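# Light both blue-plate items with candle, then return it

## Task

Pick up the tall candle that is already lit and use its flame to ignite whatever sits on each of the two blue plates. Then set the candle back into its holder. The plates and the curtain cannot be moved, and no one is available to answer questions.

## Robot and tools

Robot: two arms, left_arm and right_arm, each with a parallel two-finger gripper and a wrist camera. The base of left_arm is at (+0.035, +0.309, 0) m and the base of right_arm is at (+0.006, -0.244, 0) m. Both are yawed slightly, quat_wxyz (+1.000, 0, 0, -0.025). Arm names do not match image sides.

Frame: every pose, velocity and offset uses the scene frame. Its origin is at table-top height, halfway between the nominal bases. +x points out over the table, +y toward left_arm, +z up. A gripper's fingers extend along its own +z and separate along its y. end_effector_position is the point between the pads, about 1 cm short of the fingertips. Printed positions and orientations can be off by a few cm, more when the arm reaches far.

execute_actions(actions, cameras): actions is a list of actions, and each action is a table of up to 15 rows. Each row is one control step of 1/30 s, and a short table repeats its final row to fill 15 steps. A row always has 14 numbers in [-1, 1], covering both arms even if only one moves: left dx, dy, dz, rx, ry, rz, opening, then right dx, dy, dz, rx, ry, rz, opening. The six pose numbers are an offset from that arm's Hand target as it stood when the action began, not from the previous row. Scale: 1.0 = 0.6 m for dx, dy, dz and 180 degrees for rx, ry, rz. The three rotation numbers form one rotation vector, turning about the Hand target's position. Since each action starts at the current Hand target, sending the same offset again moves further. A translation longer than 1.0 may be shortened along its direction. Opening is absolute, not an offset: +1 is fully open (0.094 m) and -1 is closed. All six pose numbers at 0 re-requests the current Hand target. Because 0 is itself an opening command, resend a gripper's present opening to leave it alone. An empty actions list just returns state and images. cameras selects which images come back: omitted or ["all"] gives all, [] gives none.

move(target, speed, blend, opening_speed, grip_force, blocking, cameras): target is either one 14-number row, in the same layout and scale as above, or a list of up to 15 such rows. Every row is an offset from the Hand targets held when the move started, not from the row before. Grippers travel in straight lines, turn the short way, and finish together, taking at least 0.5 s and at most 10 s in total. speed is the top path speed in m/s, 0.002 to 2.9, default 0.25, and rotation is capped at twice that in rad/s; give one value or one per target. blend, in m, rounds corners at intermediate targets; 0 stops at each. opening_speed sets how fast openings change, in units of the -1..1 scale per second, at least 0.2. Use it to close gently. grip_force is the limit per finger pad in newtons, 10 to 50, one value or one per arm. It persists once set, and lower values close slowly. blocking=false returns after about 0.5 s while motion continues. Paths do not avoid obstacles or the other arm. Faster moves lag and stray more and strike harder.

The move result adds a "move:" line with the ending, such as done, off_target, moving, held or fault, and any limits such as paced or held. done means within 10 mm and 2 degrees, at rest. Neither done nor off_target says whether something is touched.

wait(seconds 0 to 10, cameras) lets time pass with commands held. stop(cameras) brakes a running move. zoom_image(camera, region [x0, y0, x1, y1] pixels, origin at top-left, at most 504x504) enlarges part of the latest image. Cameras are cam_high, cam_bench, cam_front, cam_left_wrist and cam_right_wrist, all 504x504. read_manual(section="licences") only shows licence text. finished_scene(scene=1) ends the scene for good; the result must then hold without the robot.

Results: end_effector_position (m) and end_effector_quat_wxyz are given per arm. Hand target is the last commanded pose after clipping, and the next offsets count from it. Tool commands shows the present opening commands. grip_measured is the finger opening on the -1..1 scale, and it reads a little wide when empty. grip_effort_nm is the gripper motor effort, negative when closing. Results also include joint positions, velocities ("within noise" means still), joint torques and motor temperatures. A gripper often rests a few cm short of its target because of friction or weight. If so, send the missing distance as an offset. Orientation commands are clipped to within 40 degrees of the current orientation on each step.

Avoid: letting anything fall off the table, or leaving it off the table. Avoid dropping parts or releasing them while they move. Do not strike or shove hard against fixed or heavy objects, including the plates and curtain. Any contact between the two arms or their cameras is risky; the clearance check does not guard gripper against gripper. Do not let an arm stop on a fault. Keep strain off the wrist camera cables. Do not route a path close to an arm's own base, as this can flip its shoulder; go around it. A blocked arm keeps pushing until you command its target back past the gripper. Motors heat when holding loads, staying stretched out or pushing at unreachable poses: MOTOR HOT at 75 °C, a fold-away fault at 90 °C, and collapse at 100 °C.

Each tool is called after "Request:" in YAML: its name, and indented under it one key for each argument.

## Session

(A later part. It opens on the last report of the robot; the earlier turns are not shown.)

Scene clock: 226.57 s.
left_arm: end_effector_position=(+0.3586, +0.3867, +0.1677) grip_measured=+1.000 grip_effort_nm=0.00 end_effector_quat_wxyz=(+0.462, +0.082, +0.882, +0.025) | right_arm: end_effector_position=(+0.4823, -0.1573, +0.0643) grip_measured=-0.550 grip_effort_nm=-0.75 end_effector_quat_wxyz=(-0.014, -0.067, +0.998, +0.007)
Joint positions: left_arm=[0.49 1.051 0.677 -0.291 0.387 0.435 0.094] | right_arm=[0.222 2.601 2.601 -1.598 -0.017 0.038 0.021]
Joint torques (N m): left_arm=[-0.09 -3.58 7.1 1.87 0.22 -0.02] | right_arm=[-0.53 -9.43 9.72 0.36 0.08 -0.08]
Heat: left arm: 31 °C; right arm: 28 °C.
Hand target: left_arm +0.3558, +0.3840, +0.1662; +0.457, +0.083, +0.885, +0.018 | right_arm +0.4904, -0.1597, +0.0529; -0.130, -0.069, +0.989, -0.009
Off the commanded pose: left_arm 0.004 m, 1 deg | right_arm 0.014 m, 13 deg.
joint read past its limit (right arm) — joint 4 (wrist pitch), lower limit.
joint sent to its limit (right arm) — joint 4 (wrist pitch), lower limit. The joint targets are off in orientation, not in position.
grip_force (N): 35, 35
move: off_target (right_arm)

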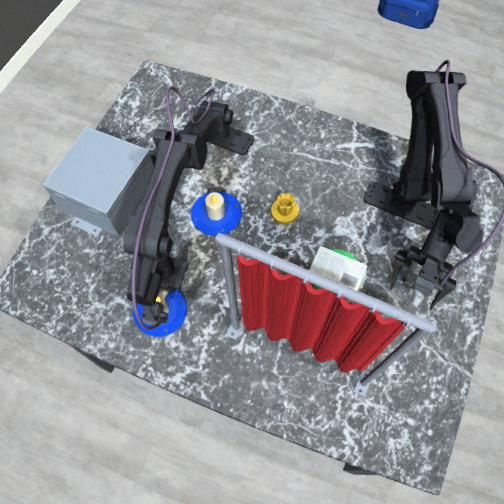

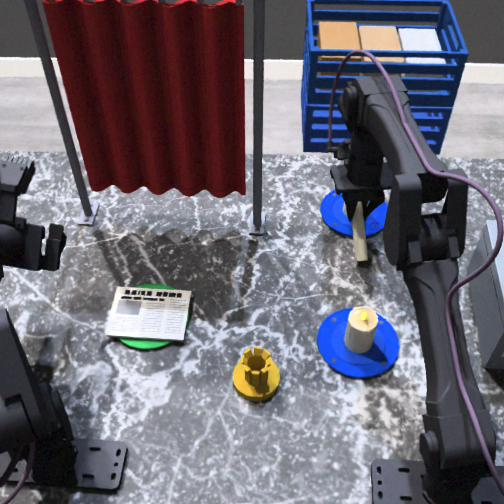

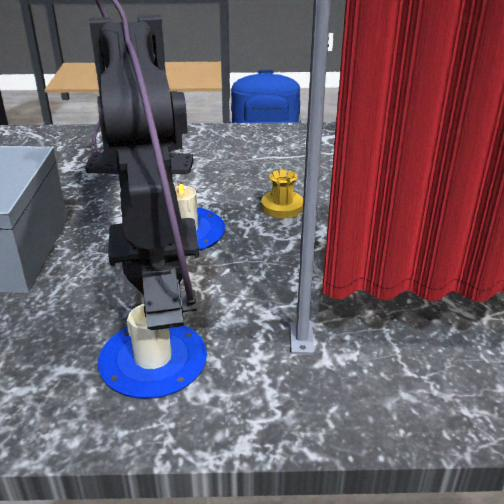

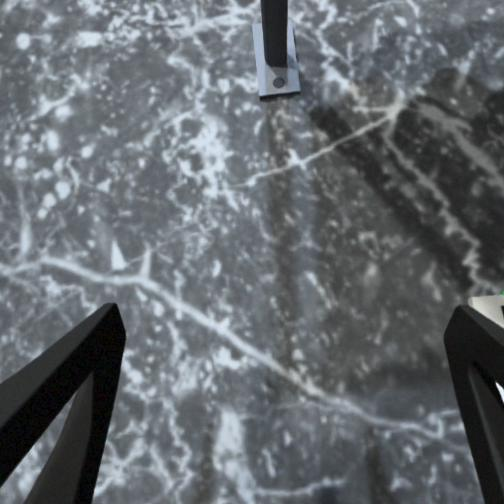

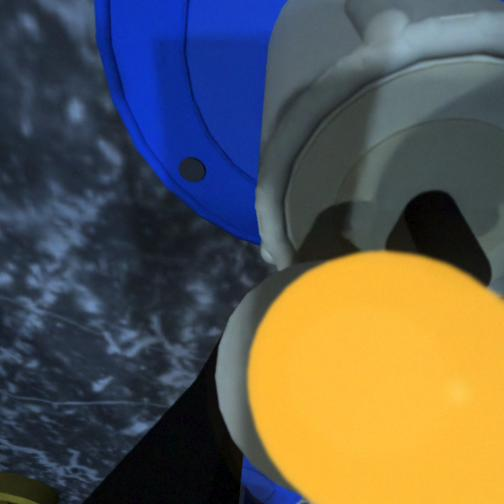

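Request:
move:
  target:
    - [0,0,0,0,0,0,1,-0.009,0.0,0.06,0,0,0,-0.7]
    - [0,0,0,0,0,0,1,-0.009,0.021,0.085,0.165,0.0225,0,-0.7]
  speed: [0.12,0.15]
  blend: [0.02,0]

Request:
zoom_image:
  camera: "cam_front"
  region: [50, 200, 250, 400]

Request:
zoom_image:
  camera: "cam_bench"
  region: [290, 100, 470, 280]

Scene clock: 246.40 s.
left_arm: end_effector_position=(+0.3586, +0.3867, +0.1677) grip_measured=+1.000 grip_effort_nm=0.00 end_effector_quat_wxyz=(+0.462, +0.082, +0.882, +0.025) | right_arm: end_effector_position=(+0.4816, -0.1481, +0.0814) grip_measured=-0.550 grip_effort_nm=-0.75 end_effector_quat_wxyz=(-0.018, -0.052, +0.969, +0.242)
Joint positions: left_arm=[0.49 1.051 0.677 -0.291 0.387 0.435 0.094] | right_arm=[0.073 2.586 2.558 -1.598 -0.487 -0.1 0.021]
Joint torques (N m): left_arm=[-0.09 -3.55 7.1 1.87 0.22 -0.01] | right_arm=[-0.34 -16.42 6.28 0.3 -0.6 -0.15]
Heat: left arm: 32 °C; right arm: 27 °C.
Hand target: left_arm +0.3558, +0.3840, +0.1662; +0.457, +0.083, +0.885, +0.018 | right_arm +0.4850, -0.1471, +0.1040; -0.142, -0.101, +0.953, +0.247
Off the commanded pose: left_arm 0.004 m, 1 deg | right_arm 0.023 m, 15 deg.
joint read past its limit (right arm) — joint 4 (wrist pitch), lower limit.
joint sent to its limit (right arm) — joint 4 (wrist pitch), lower limit. The joint targets are off in orientation, not in position.
grip_force (N): 35, 35
move: off_target (right_arm)

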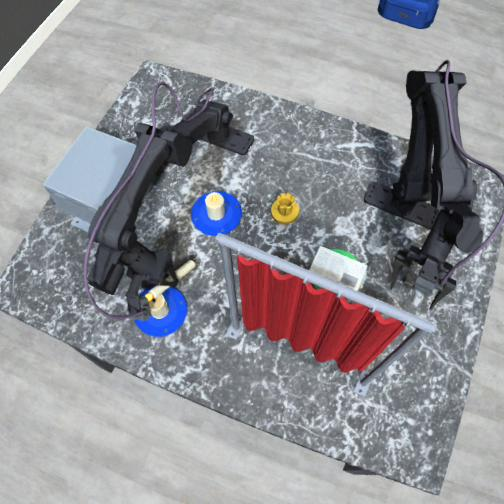

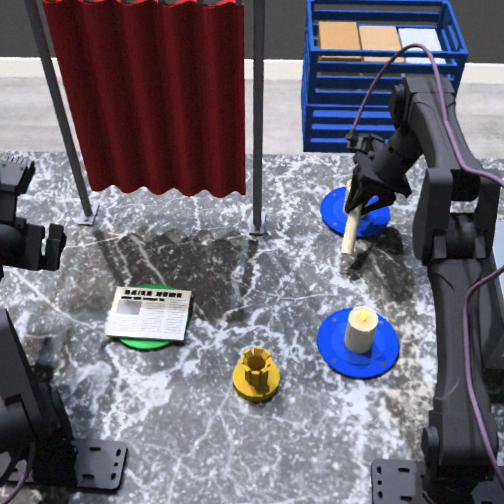

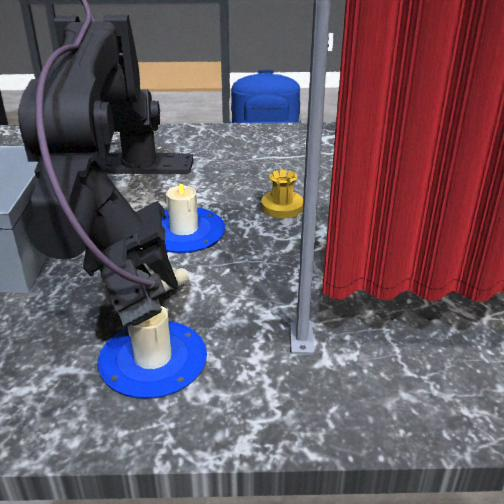

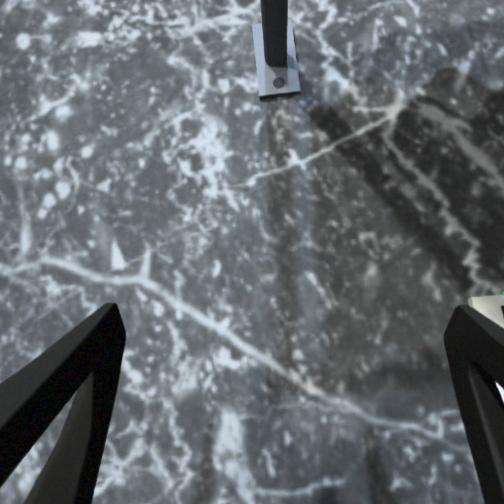

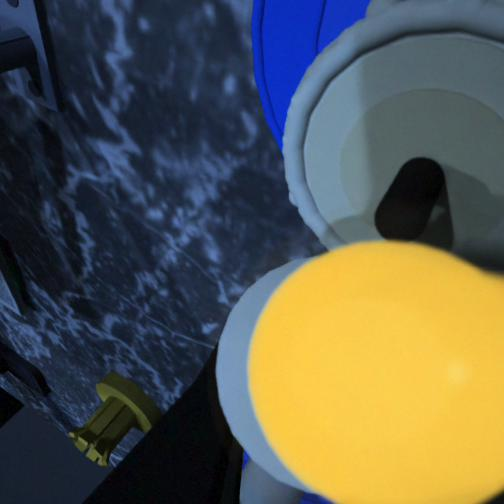

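Scaled by 2.520.

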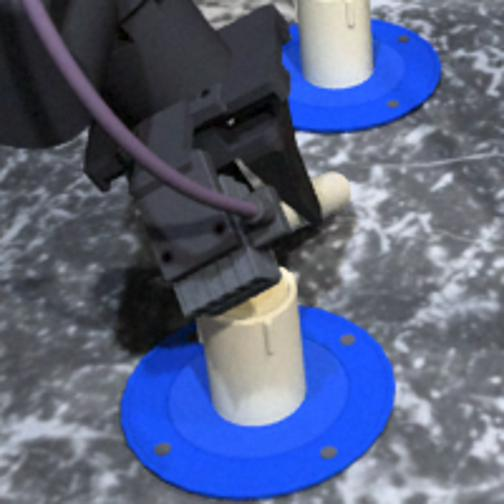

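Scaled by 2.800.

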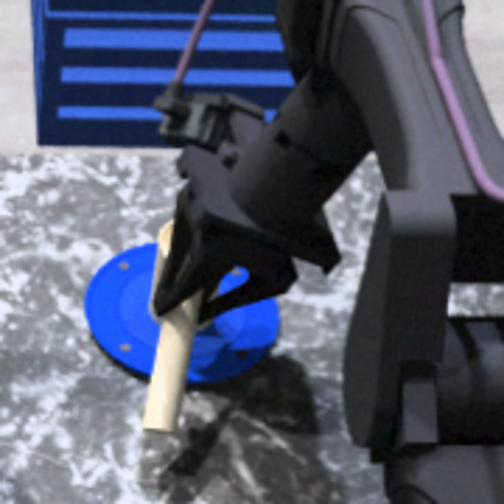

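Request:
move:
  target: [0,0,0,0,0,0,1,0,0,-0.031,0,0,0,-0.7]
  speed: 0.06

Request:
zoom_image:
  camera: "cam_front"
  region: [50, 200, 250, 400]

Scene clock: 255.07 s.
left_arm: end_effector_position=(+0.3586, +0.3867, +0.1677) grip_measured=+1.000 grip_effort_nm=0.00 end_effector_quat_wxyz=(+0.462, +0.082, +0.882, +0.025) | right_arm: end_effector_position=(+0.4816, -0.1481, +0.0815) grip_measured=-0.550 grip_effort_nm=-0.75 end_effector_quat_wxyz=(-0.016, -0.060, +0.968, +0.242)
Joint positions: left_arm=[0.49 1.051 0.677 -0.291 0.387 0.435 0.094] | right_arm=[0.073 2.586 2.558 -1.598 -0.488 -0.115 0.021]
Joint torques (N m): left_arm=[-0.08 -3.56 7.12 1.87 0.22 -0.01] | right_arm=[-0.43 -13.05 6.53 0.33 -0.55 -0.21]
Motor temperatures (°C): left_arm=[21 19 30 32 21 22 20] | right_arm=[23 31 25 24 20 22 23]
Heat: left arm: 32 °C; right arm: 31 °C.
Hand target: left_arm +0.3558, +0.3840, +0.1662; +0.457, +0.083, +0.885, +0.018 | right_arm +0.4850, -0.1471, +0.0854; -0.142, -0.101, +0.953, +0.247
Off the commanded pose: left_arm 0.004 m, 1 deg | right_arm 0.005 m, 15 deg.
joint read past its limit (right arm) — joint 4 (wrist pitch), lower limit.
joint sent to its limit (right arm) — joint 4 (wrist pitch), lower limit. The joint targets are off in orientation, not in position.
grip_force (N): 35, 35
move: off_target (right_arm)

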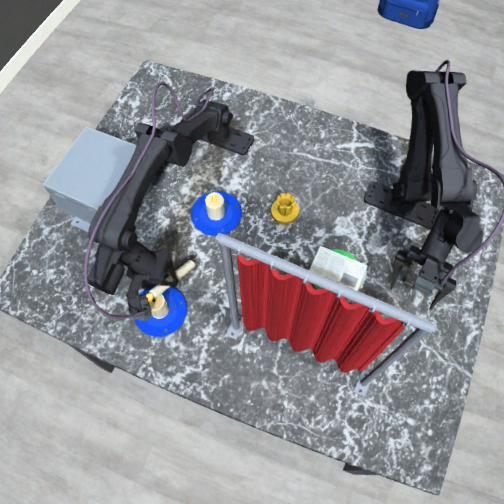

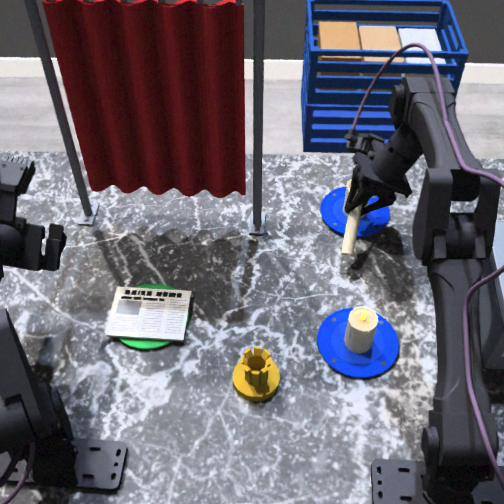

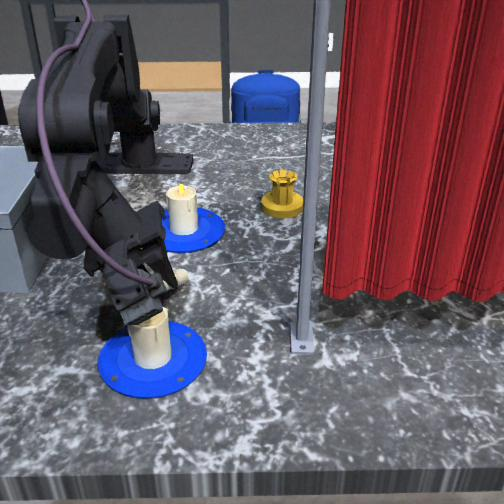

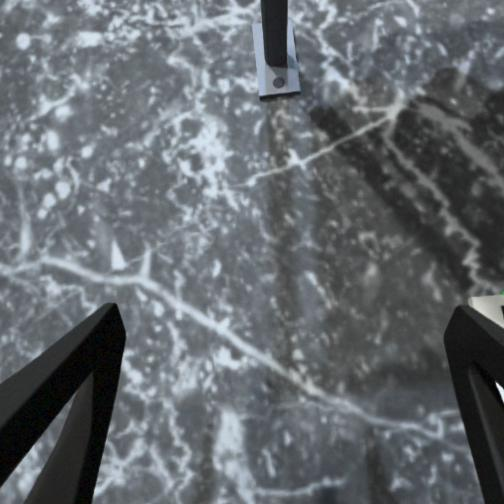

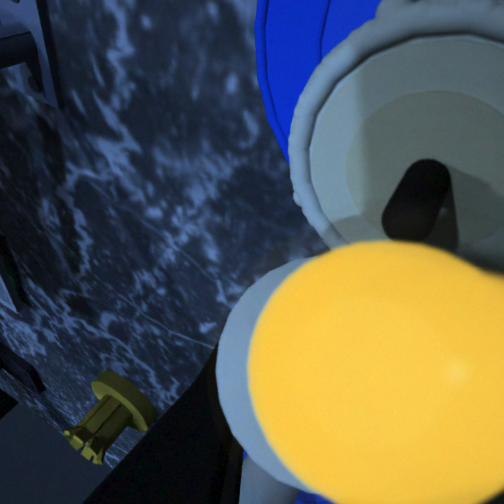

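Scaled by 2.520.

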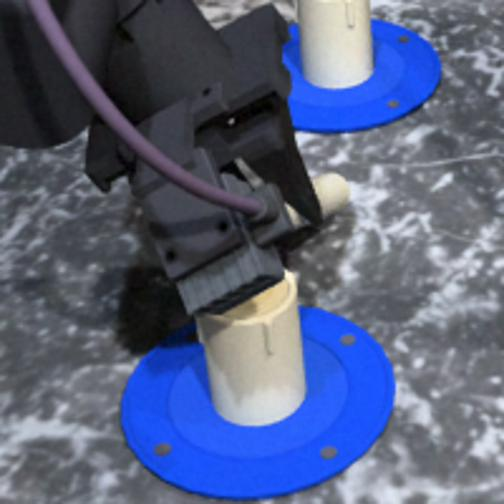

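Request:
move:
  target: [0,0,0,0,0,0,1,0,0,-0.035,0,0,0,-0.7]
  speed: 0.06

Request:
zoom_image:
  camera: "cam_front"
  region: [50, 200, 250, 400]

Scene clock: 259.10 s.
left_arm: end_effector_position=(+0.3586, +0.3867, +0.1677) grip_measured=+1.000 grip_effort_nm=0.01 end_effector_quat_wxyz=(+0.462, +0.082, +0.882, +0.025) | right_arm: end_effector_position=(+0.4810, -0.1481, +0.0755) grip_measured=-0.550 grip_effort_nm=-0.75 end_effector_quat_wxyz=(-0.020, -0.066, +0.968, +0.243)
Joint positions: left_arm=[0.49 1.051 0.677 -0.291 0.387 0.435 0.094] | right_arm=[0.073 2.599 2.558 -1.598 -0.488 -0.132 0.021]
Joint torques (N m): left_arm=[-0.09 -3.55 7.12 1.87 0.22 -0.01] | right_arm=[-0.51 -10.09 7.56 0.3 -0.5 -0.19]
Heat: left arm: 32 °C; right arm: 31 °C.
Hand target: left_arm +0.3558, +0.3840, +0.1662; +0.457, +0.083, +0.885, +0.018 | right_arm +0.4850, -0.1471, +0.0642; -0.143, -0.101, +0.953, +0.247
Off the commanded pose: left_arm 0.004 m, 1 deg | right_arm 0.012 m, 15 deg.
joint read past its limit (right arm) — joint 4 (wrist pitch), lower limit.
joint sent to its limit (right arm) — joint 4 (wrist pitch), lower limit. The joint targets are off in orientation, not in position.
grip_force (N): 35, 35
move: off_target (right_arm)

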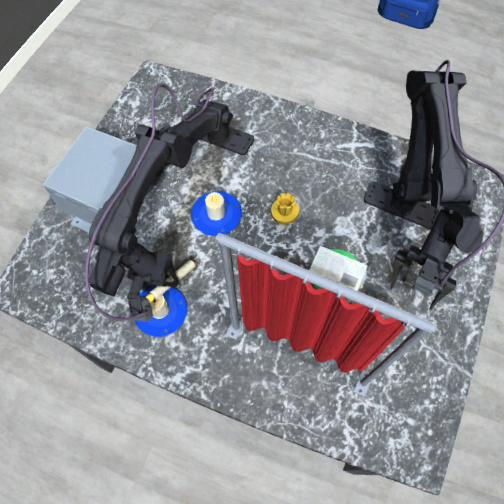

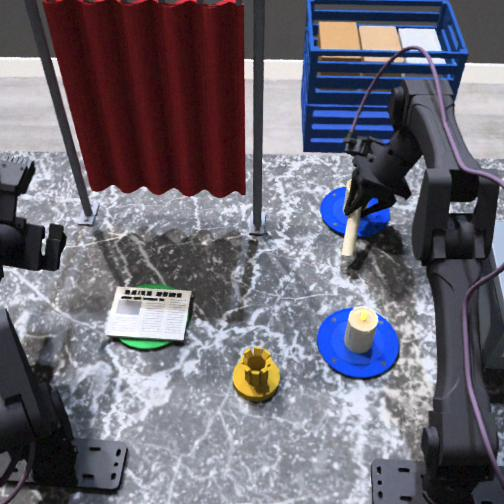

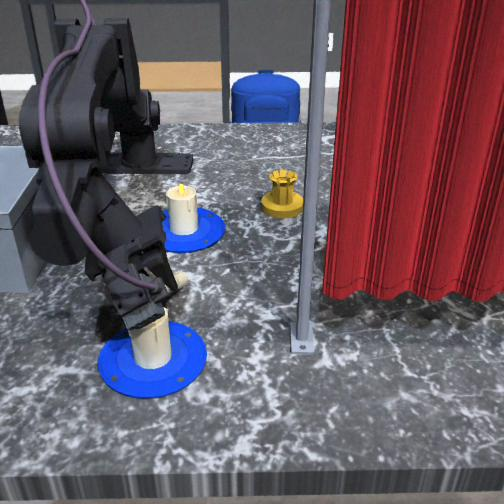

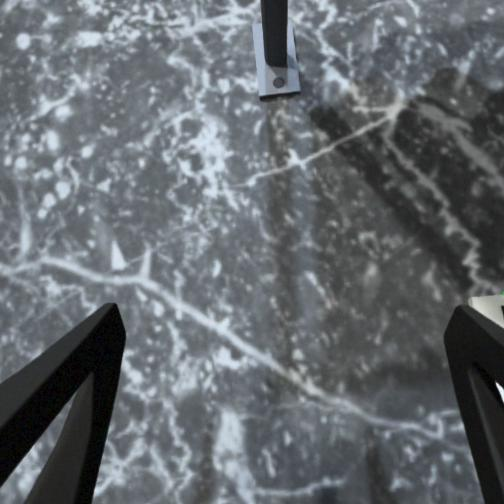

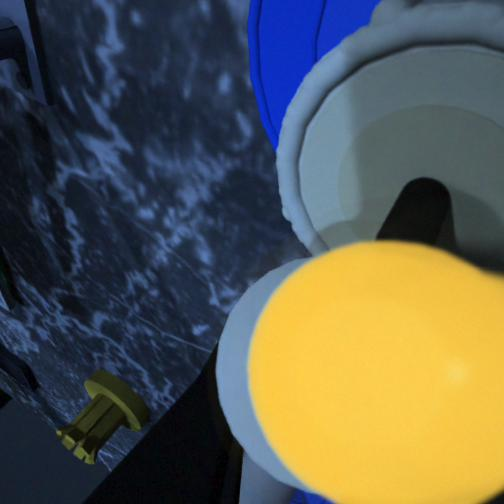

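Scaled by 2.520.

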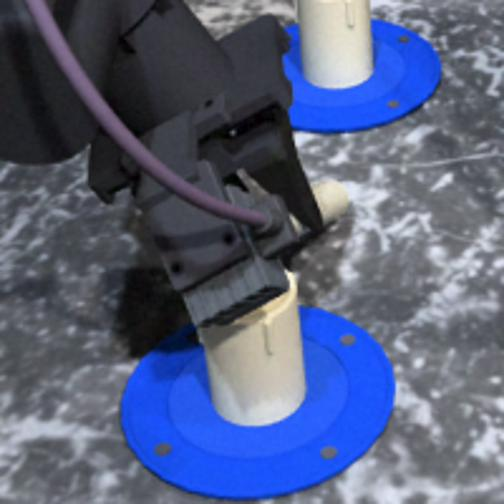

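Request:
move:
  target: [0,0,0,0,0,0,1,0,0,-0.018,0,0,0,-0.7]
  speed: 0.06

Request:
zoom_image:
  camera: "cam_front"
  region: [50, 200, 250, 400]

Scene clock: 263.53 s.
left_arm: end_effector_position=(+0.3586, +0.3867, +0.1677) grip_measured=+1.000 grip_effort_nm=0.00 end_effector_quat_wxyz=(+0.462, +0.082, +0.882, +0.025) | right_arm: end_effector_position=(+0.4805, -0.1476, +0.0700) grip_measured=-0.550 grip_effort_nm=-0.75 end_effector_quat_wxyz=(-0.025, -0.071, +0.967, +0.245)
Joint positions: left_arm=[0.49 1.051 0.677 -0.291 0.387 0.435 0.094] | right_arm=[0.073 2.612 2.558 -1.598 -0.491 -0.146 0.021]
Joint torques (N m): left_arm=[-0.09 -3.56 7.1 1.87 0.22 -0.01] | right_arm=[-0.38 -9.03 8.35 0.21 -0.4 -0.21]
Heat: left arm: 32 °C; right arm: 30 °C.
Hand target: left_arm +0.3558, +0.3840, +0.1662; +0.457, +0.083, +0.885, +0.018 | right_arm +0.4850, -0.1471, +0.0536; -0.142, -0.101, +0.953, +0.247
Off the commanded pose: left_arm 0.004 m, 1 deg | right_arm 0.017 m, 14 deg.
joint read past its limit (right arm) — joint 4 (wrist pitch), lower limit.
joint sent to its limit (right arm) — joint 4 (wrist pitch), lower limit. The joint targets are off in orientation, not in position.
grip_force (N): 35, 35
move: off_target (right_arm)

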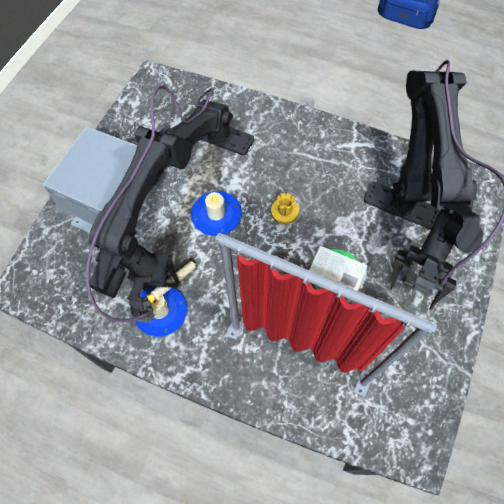

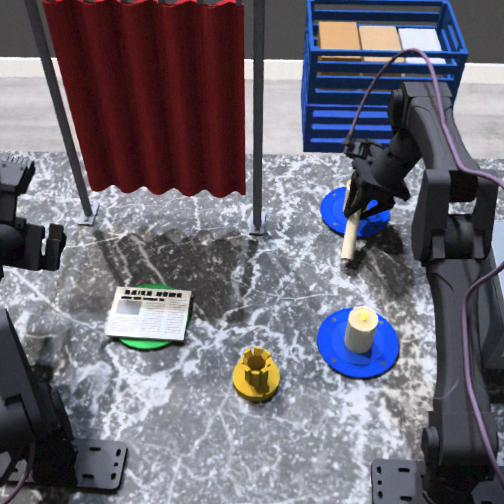

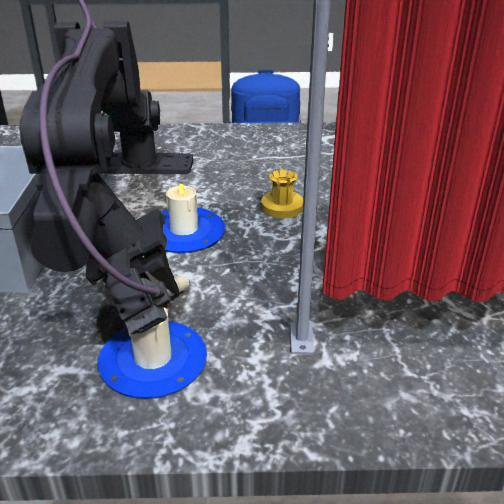

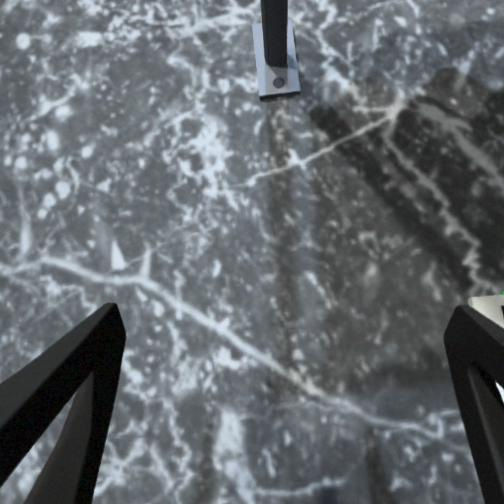

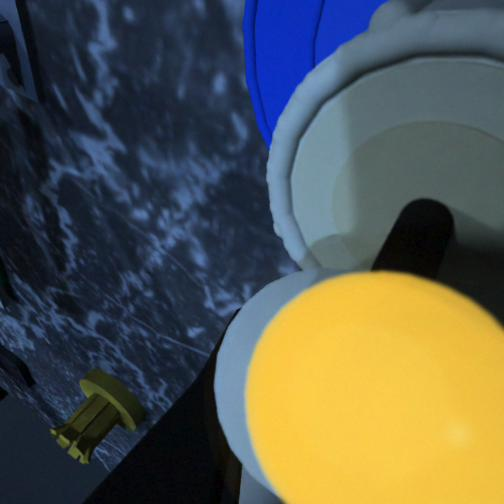

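Scaled by 2.520.

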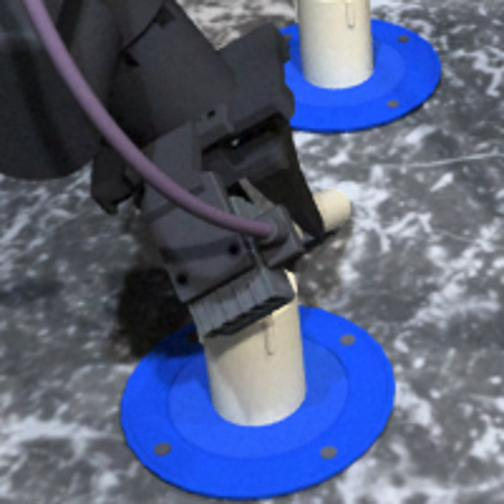

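Request:
move:
  target:
    - [0,0,0,0,0,0,1,0,0,0.075,0,0,0,-0.7]
    - [0,0,0,0,0,0,1,-0.001,0.012,0.06,0.09,0.011,0,-0.7]
  speed: [0.12,0.12]
  blend: [0.01,0]

Request:
zoom_image:
  camera: "cam_front"
  region: [50, 200, 250, 400]

Scene clock: 273.40 s.
left_arm: end_effector_position=(+0.3586, +0.3867, +0.1677) grip_measured=+1.000 grip_effort_nm=0.00 end_effector_quat_wxyz=(+0.462, +0.082, +0.882, +0.025) | right_arm: end_effector_position=(+0.4815, -0.1409, +0.0861) grip_measured=-0.550 grip_effort_nm=-0.75 end_effector_quat_wxyz=(-0.014, -0.055, +0.930, +0.363)
Joint positions: left_arm=[0.49 1.051 0.677 -0.291 0.387 0.435 0.094] | right_arm=[0.011 2.609 2.51 -1.598 -0.736 -0.207 0.021]
Joint torques (N m): left_arm=[-0.1 -3.55 7.12 1.87 0.22 -0.01] | right_arm=[-0.7 -12.77 6.3 0.13 -0.81 -0.22]
Heat: left arm: 32 °C; right arm: 29 °C.
Hand target: left_arm +0.3558, +0.3840, +0.1662; +0.457, +0.083, +0.885, +0.018 | right_arm +0.4844, -0.1400, +0.0895; -0.143, -0.115, +0.906, +0.381
Off the commanded pose: left_arm 0.004 m, 1 deg | right_arm 0.005 m, 17 deg.
joint read past its limit (right arm) — joint 4 (wrist pitch), lower limit.
joint sent to its limit (right arm) — joint 4 (wrist pitch), lower limit. The joint targets are off in orientation, not in position.
grip_force (N): 35, 35
move: off_target (right_arm)

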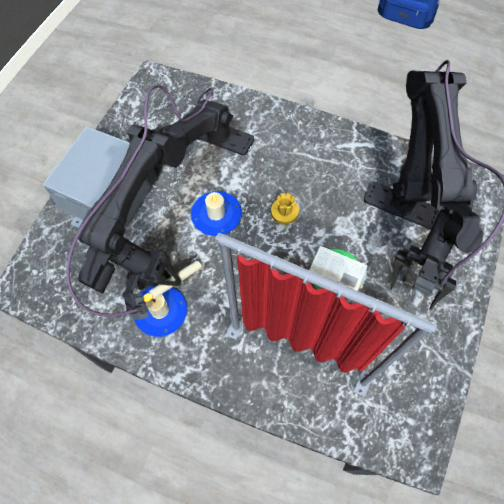

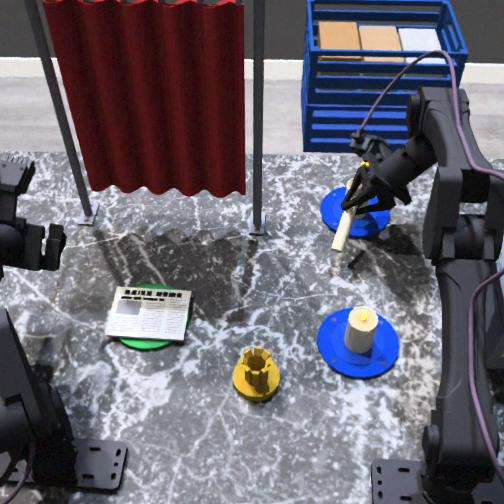

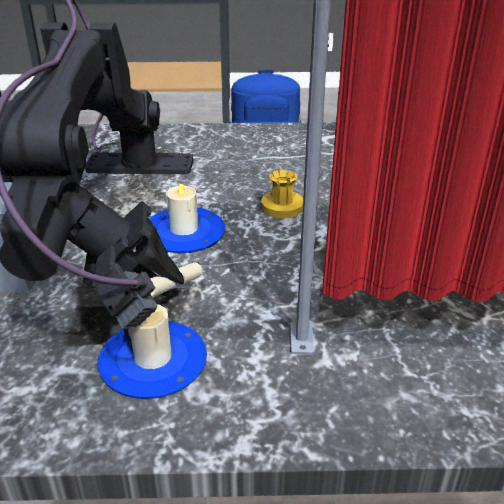

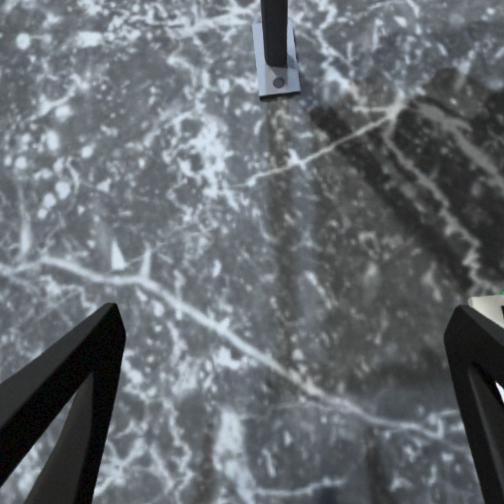

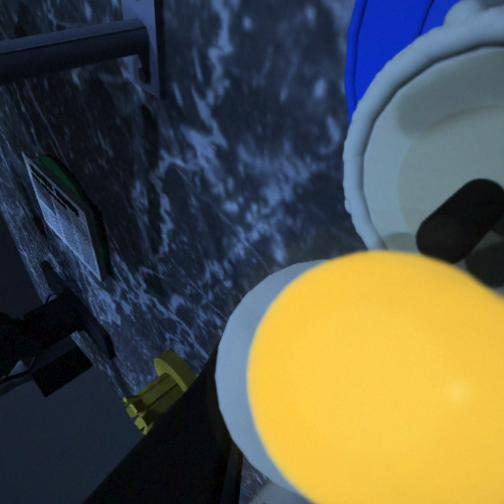

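Scaled by 2.520.

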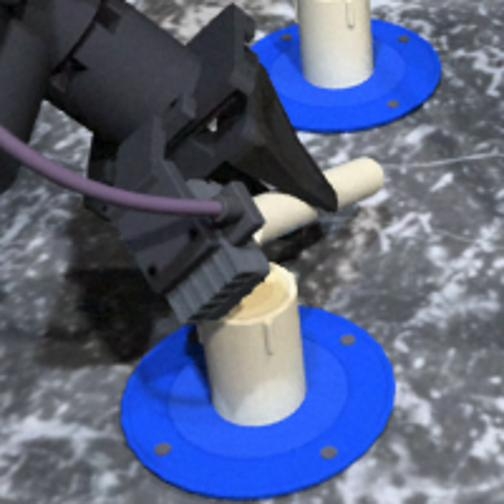

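Request:
move:
  target: [0,0,0,0,0,0,1,0,0.004,-0.042,0,0,0,-0.7]
  speed: 0.06

Request:
zoom_image:
  camera: "cam_front"
  region: [50, 200, 250, 400]

Scene clock: 279.97 s.
left_arm: end_effector_position=(+0.3586, +0.3867, +0.1677) grip_measured=+1.000 grip_effort_nm=0.00 end_effector_quat_wxyz=(+0.462, +0.082, +0.882, +0.025) | right_arm: end_effector_position=(+0.4807, -0.1407, +0.0766) grip_measured=-0.550 grip_effort_nm=-0.75 end_effector_quat_wxyz=(-0.019, -0.063, +0.929, +0.365)
Joint positions: left_arm=[0.49 1.051 0.677 -0.291 0.387 0.435 0.094] | right_arm=[0.011 2.63 2.51 -1.598 -0.737 -0.233 0.021]
Joint torques (N m): left_arm=[-0.08 -3.56 7.12 1.87 0.22 -0.01] | right_arm=[0.09 -9.59 7.62 0.12 -0.73 -0.25]
Heat: left arm: 32 °C; right arm: 30 °C.
Hand target: left_arm +0.3558, +0.3840, +0.1662; +0.457, +0.083, +0.885, +0.018 | right_arm +0.4844, -0.1375, +0.0644; -0.143, -0.116, +0.906, +0.381
Off the commanded pose: left_arm 0.004 m, 1 deg | right_arm 0.013 m, 16 deg.
joint read past its limit (right arm) — joint 4 (wrist pitch), lower limit.
joint sent to its limit (right arm) — joint 4 (wrist pitch), lower limit. The joint targets are off in orientation, not in position.
grip_force (N): 35, 35
move: off_target (right_arm)

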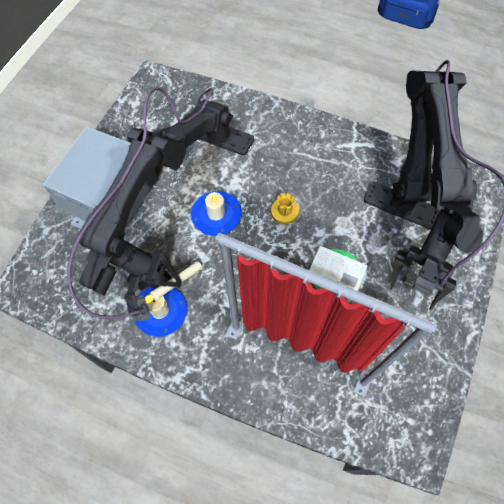

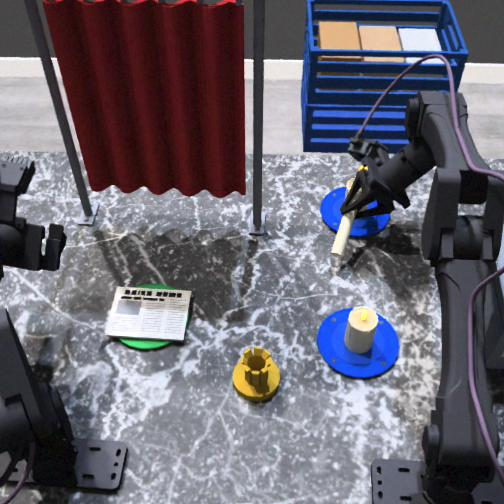

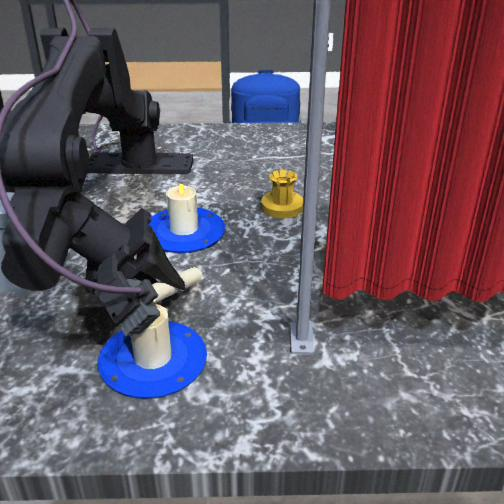

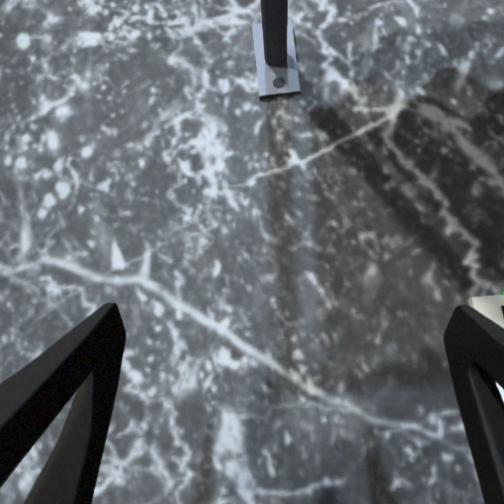

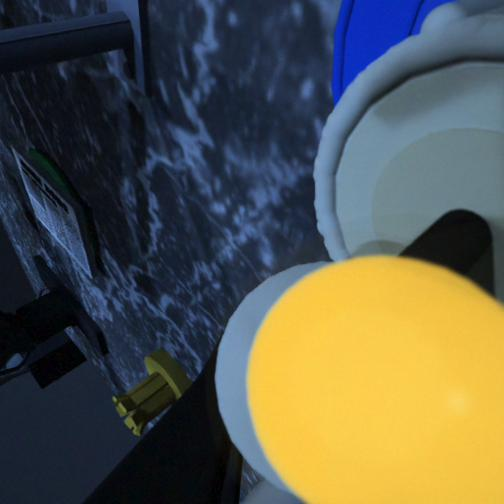

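Scaled by 2.520.

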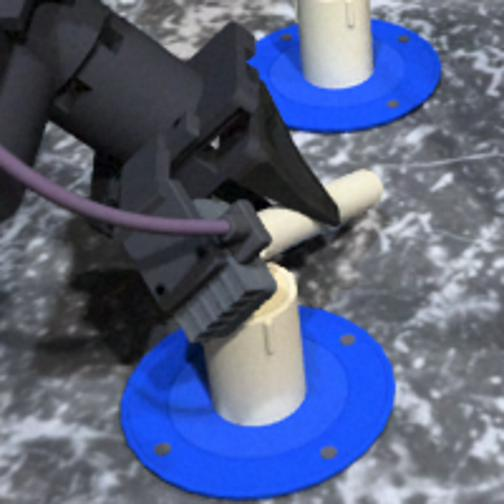

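Request:
move:
  target: [0,0,0,0,0,0,1,0,0.006,-0.027,0,0,0,-0.7]
  speed: 0.06

Request:
zoom_image:
  camera: "cam_front"
  region: [50, 200, 250, 400]

Scene clock: 283.40 s.
left_arm: end_effector_position=(+0.3586, +0.3867, +0.1677) grip_measured=+1.000 grip_effort_nm=0.00 end_effector_quat_wxyz=(+0.462, +0.082, +0.882, +0.025) | right_arm: end_effector_position=(+0.4801, -0.1356, +0.0675) grip_measured=-0.550 grip_effort_nm=-0.75 end_effector_quat_wxyz=(-0.027, -0.067, +0.923, +0.379)
Joint positions: left_arm=[0.49 1.051 0.677 -0.291 0.387 0.435 0.094] | right_arm=[0.014 2.661 2.517 -1.601 -0.763 -0.251 0.021]
Joint torques (N m): left_arm=[-0.08 -3.56 7.13 1.87 0.22 -0.01] | right_arm=[0.43 -8.69 8.49 0.09 -0.42 -0.11]
Heat: left arm: 32 °C; right arm: 29 °C.
Hand target: left_arm +0.3558, +0.3840, +0.1662; +0.457, +0.083, +0.885, +0.018 | right_arm +0.4843, -0.1340, +0.0481; -0.143, -0.115, +0.906, +0.381
Off the commanded pose: left_arm 0.004 m, 1 deg | right_arm 0.020 m, 15 deg.
joint read past its limit (right arm) — joint 4 (wrist pitch), lower limit.
joint sent to its limit (right arm) — joint 4 (wrist pitch), lower limit. The joint targets are off in orientation, not in position.
grip_force (N): 35, 35
move: off_target (right_arm)

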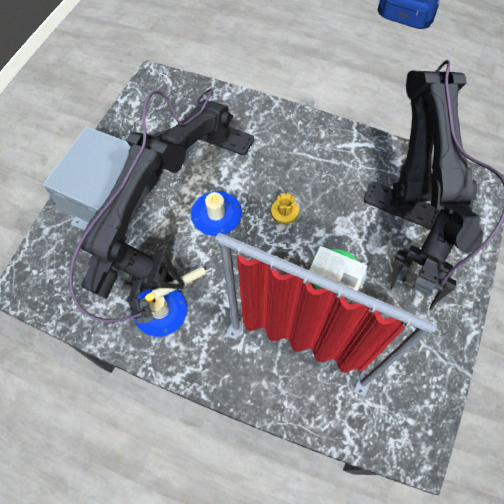

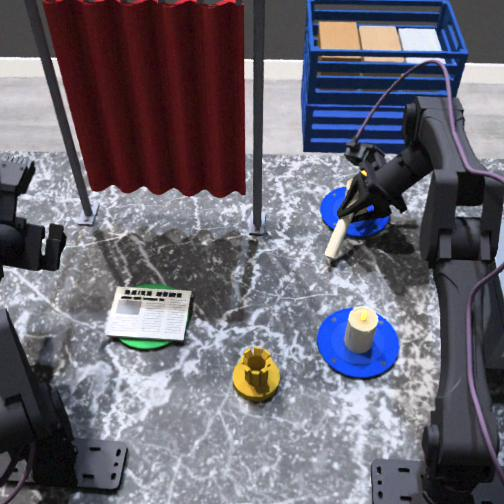

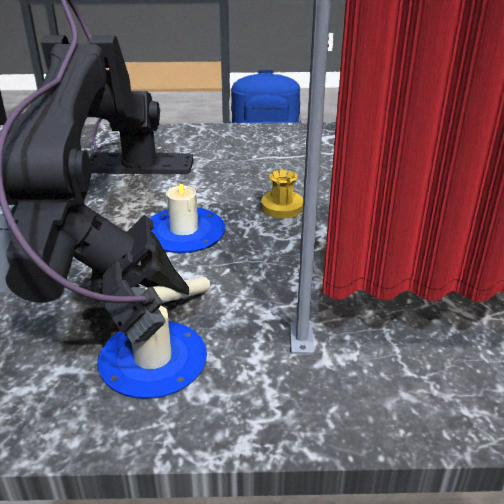

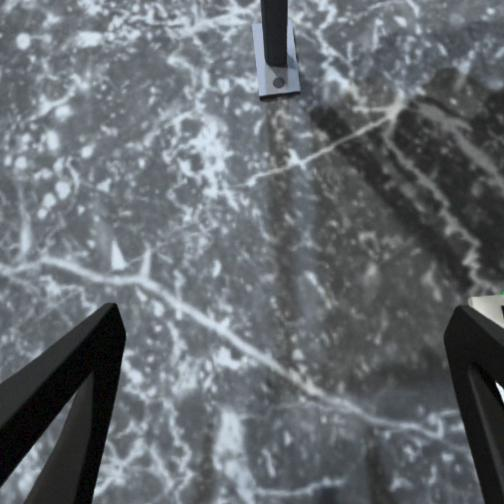

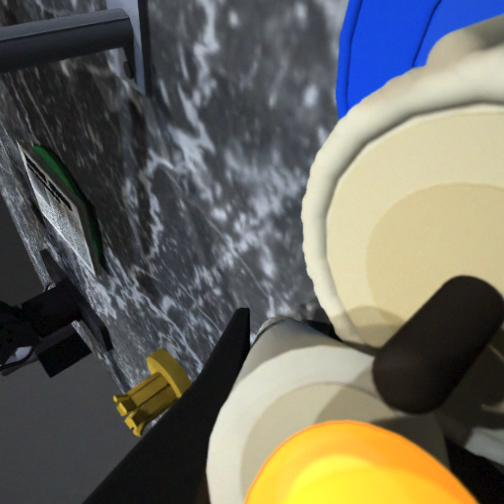

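Scaled by 2.520.

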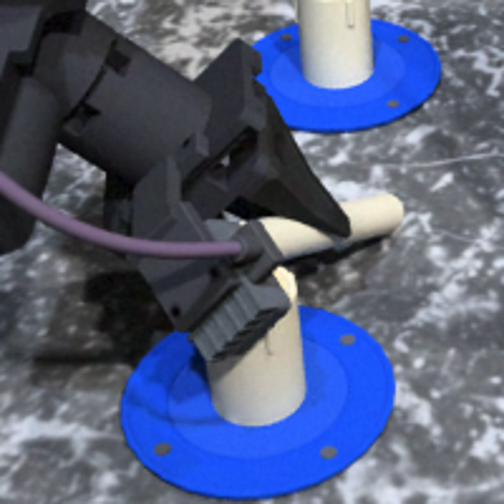

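Request:
move:
  target:
    - [0,0,0,0,0,0,1,-0.03,0,0.12,0,0,0,-0.7]
    - [0,0,0,0,0,0,1,-0.157,-0.043,0.13,-0.2515,-0.033,0,-0.7]
    - [0,0,0,0,0,0,1,-0.157,-0.043,0.03,-0.2515,-0.033,0,-0.7]
  speed: [0.15,0.2,0.12]
  blend: [0.02,0.01,0]

Request:
zoom_image:
  camera: "cam_bench"
  region: [290, 140, 470, 320]

Scene clock: 302.23 s.
left_arm: end_effector_position=(+0.3586, +0.3867, +0.1677) grip_measured=+1.000 grip_effort_nm=0.00 end_effector_quat_wxyz=(+0.462, +0.082, +0.882, +0.025) | right_arm: end_effector_position=(+0.3862, -0.1610, +0.0711) grip_measured=-0.551 grip_effort_nm=-0.75 end_effector_quat_wxyz=(-0.129, -0.072, +0.989, +0.000)
Joint positions: left_arm=[0.49 1.051 0.677 -0.291 0.387 0.435 0.094] | right_arm=[0.248 2.326 2.095 -1.596 -0.032 0.047 0.021]
Joint torques (N m): left_arm=[-0.09 -3.58 7.12 1.87 0.22 -0.02] | right_arm=[0.31 -9.46 7.51 -0.13 0.03 0.04]
Heat: left arm: 33 °C; right arm: 29 °C.
Hand target: left_arm +0.3558, +0.3840, +0.1662; +0.457, +0.083, +0.885, +0.018 | right_arm +0.3902, -0.1598, +0.0661; -0.131, -0.071, +0.989, -0.004
Off the commanded pose: left_arm 0.004 m, 1 deg | right_arm 0.006 m, 1 deg.
joint read past its limit (right arm) — joint 4 (wrist pitch), lower limit.
joint sent to its limit (right arm) — joint 4 (wrist pitch), lower limit. The joint targets still meet the commanded pose.
grip_force (N): 35, 35
move: done

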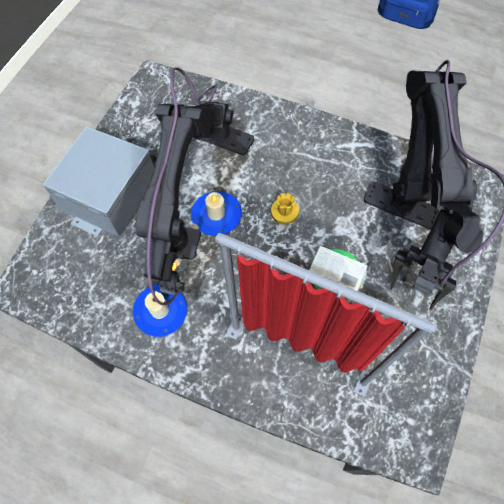

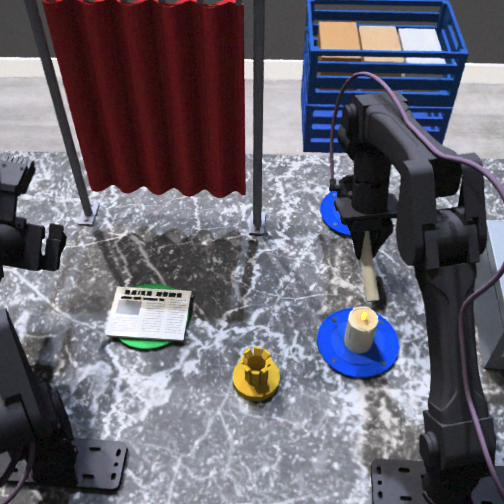

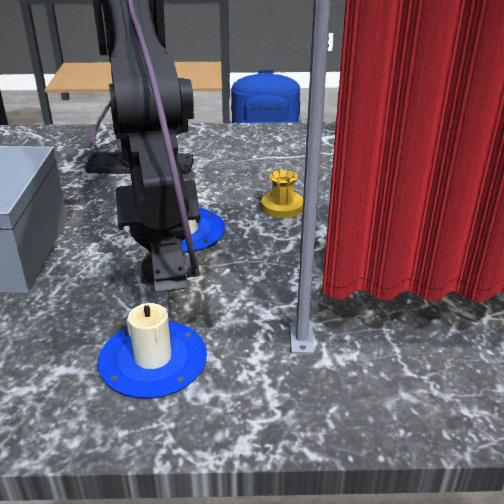

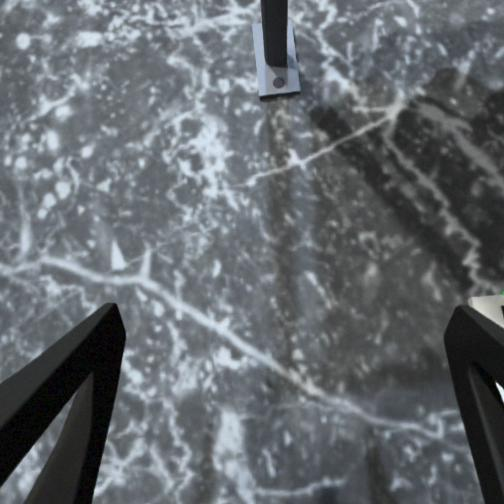

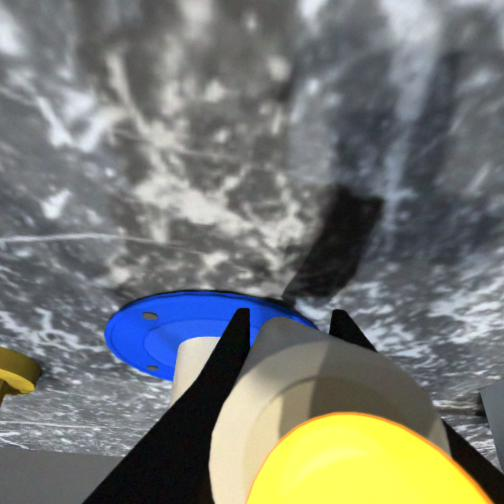

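Scaled by 2.800.

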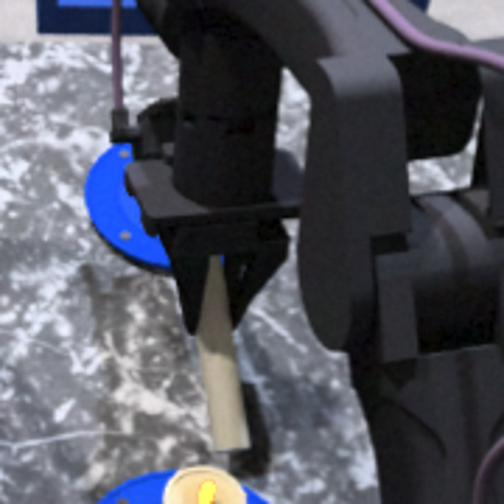

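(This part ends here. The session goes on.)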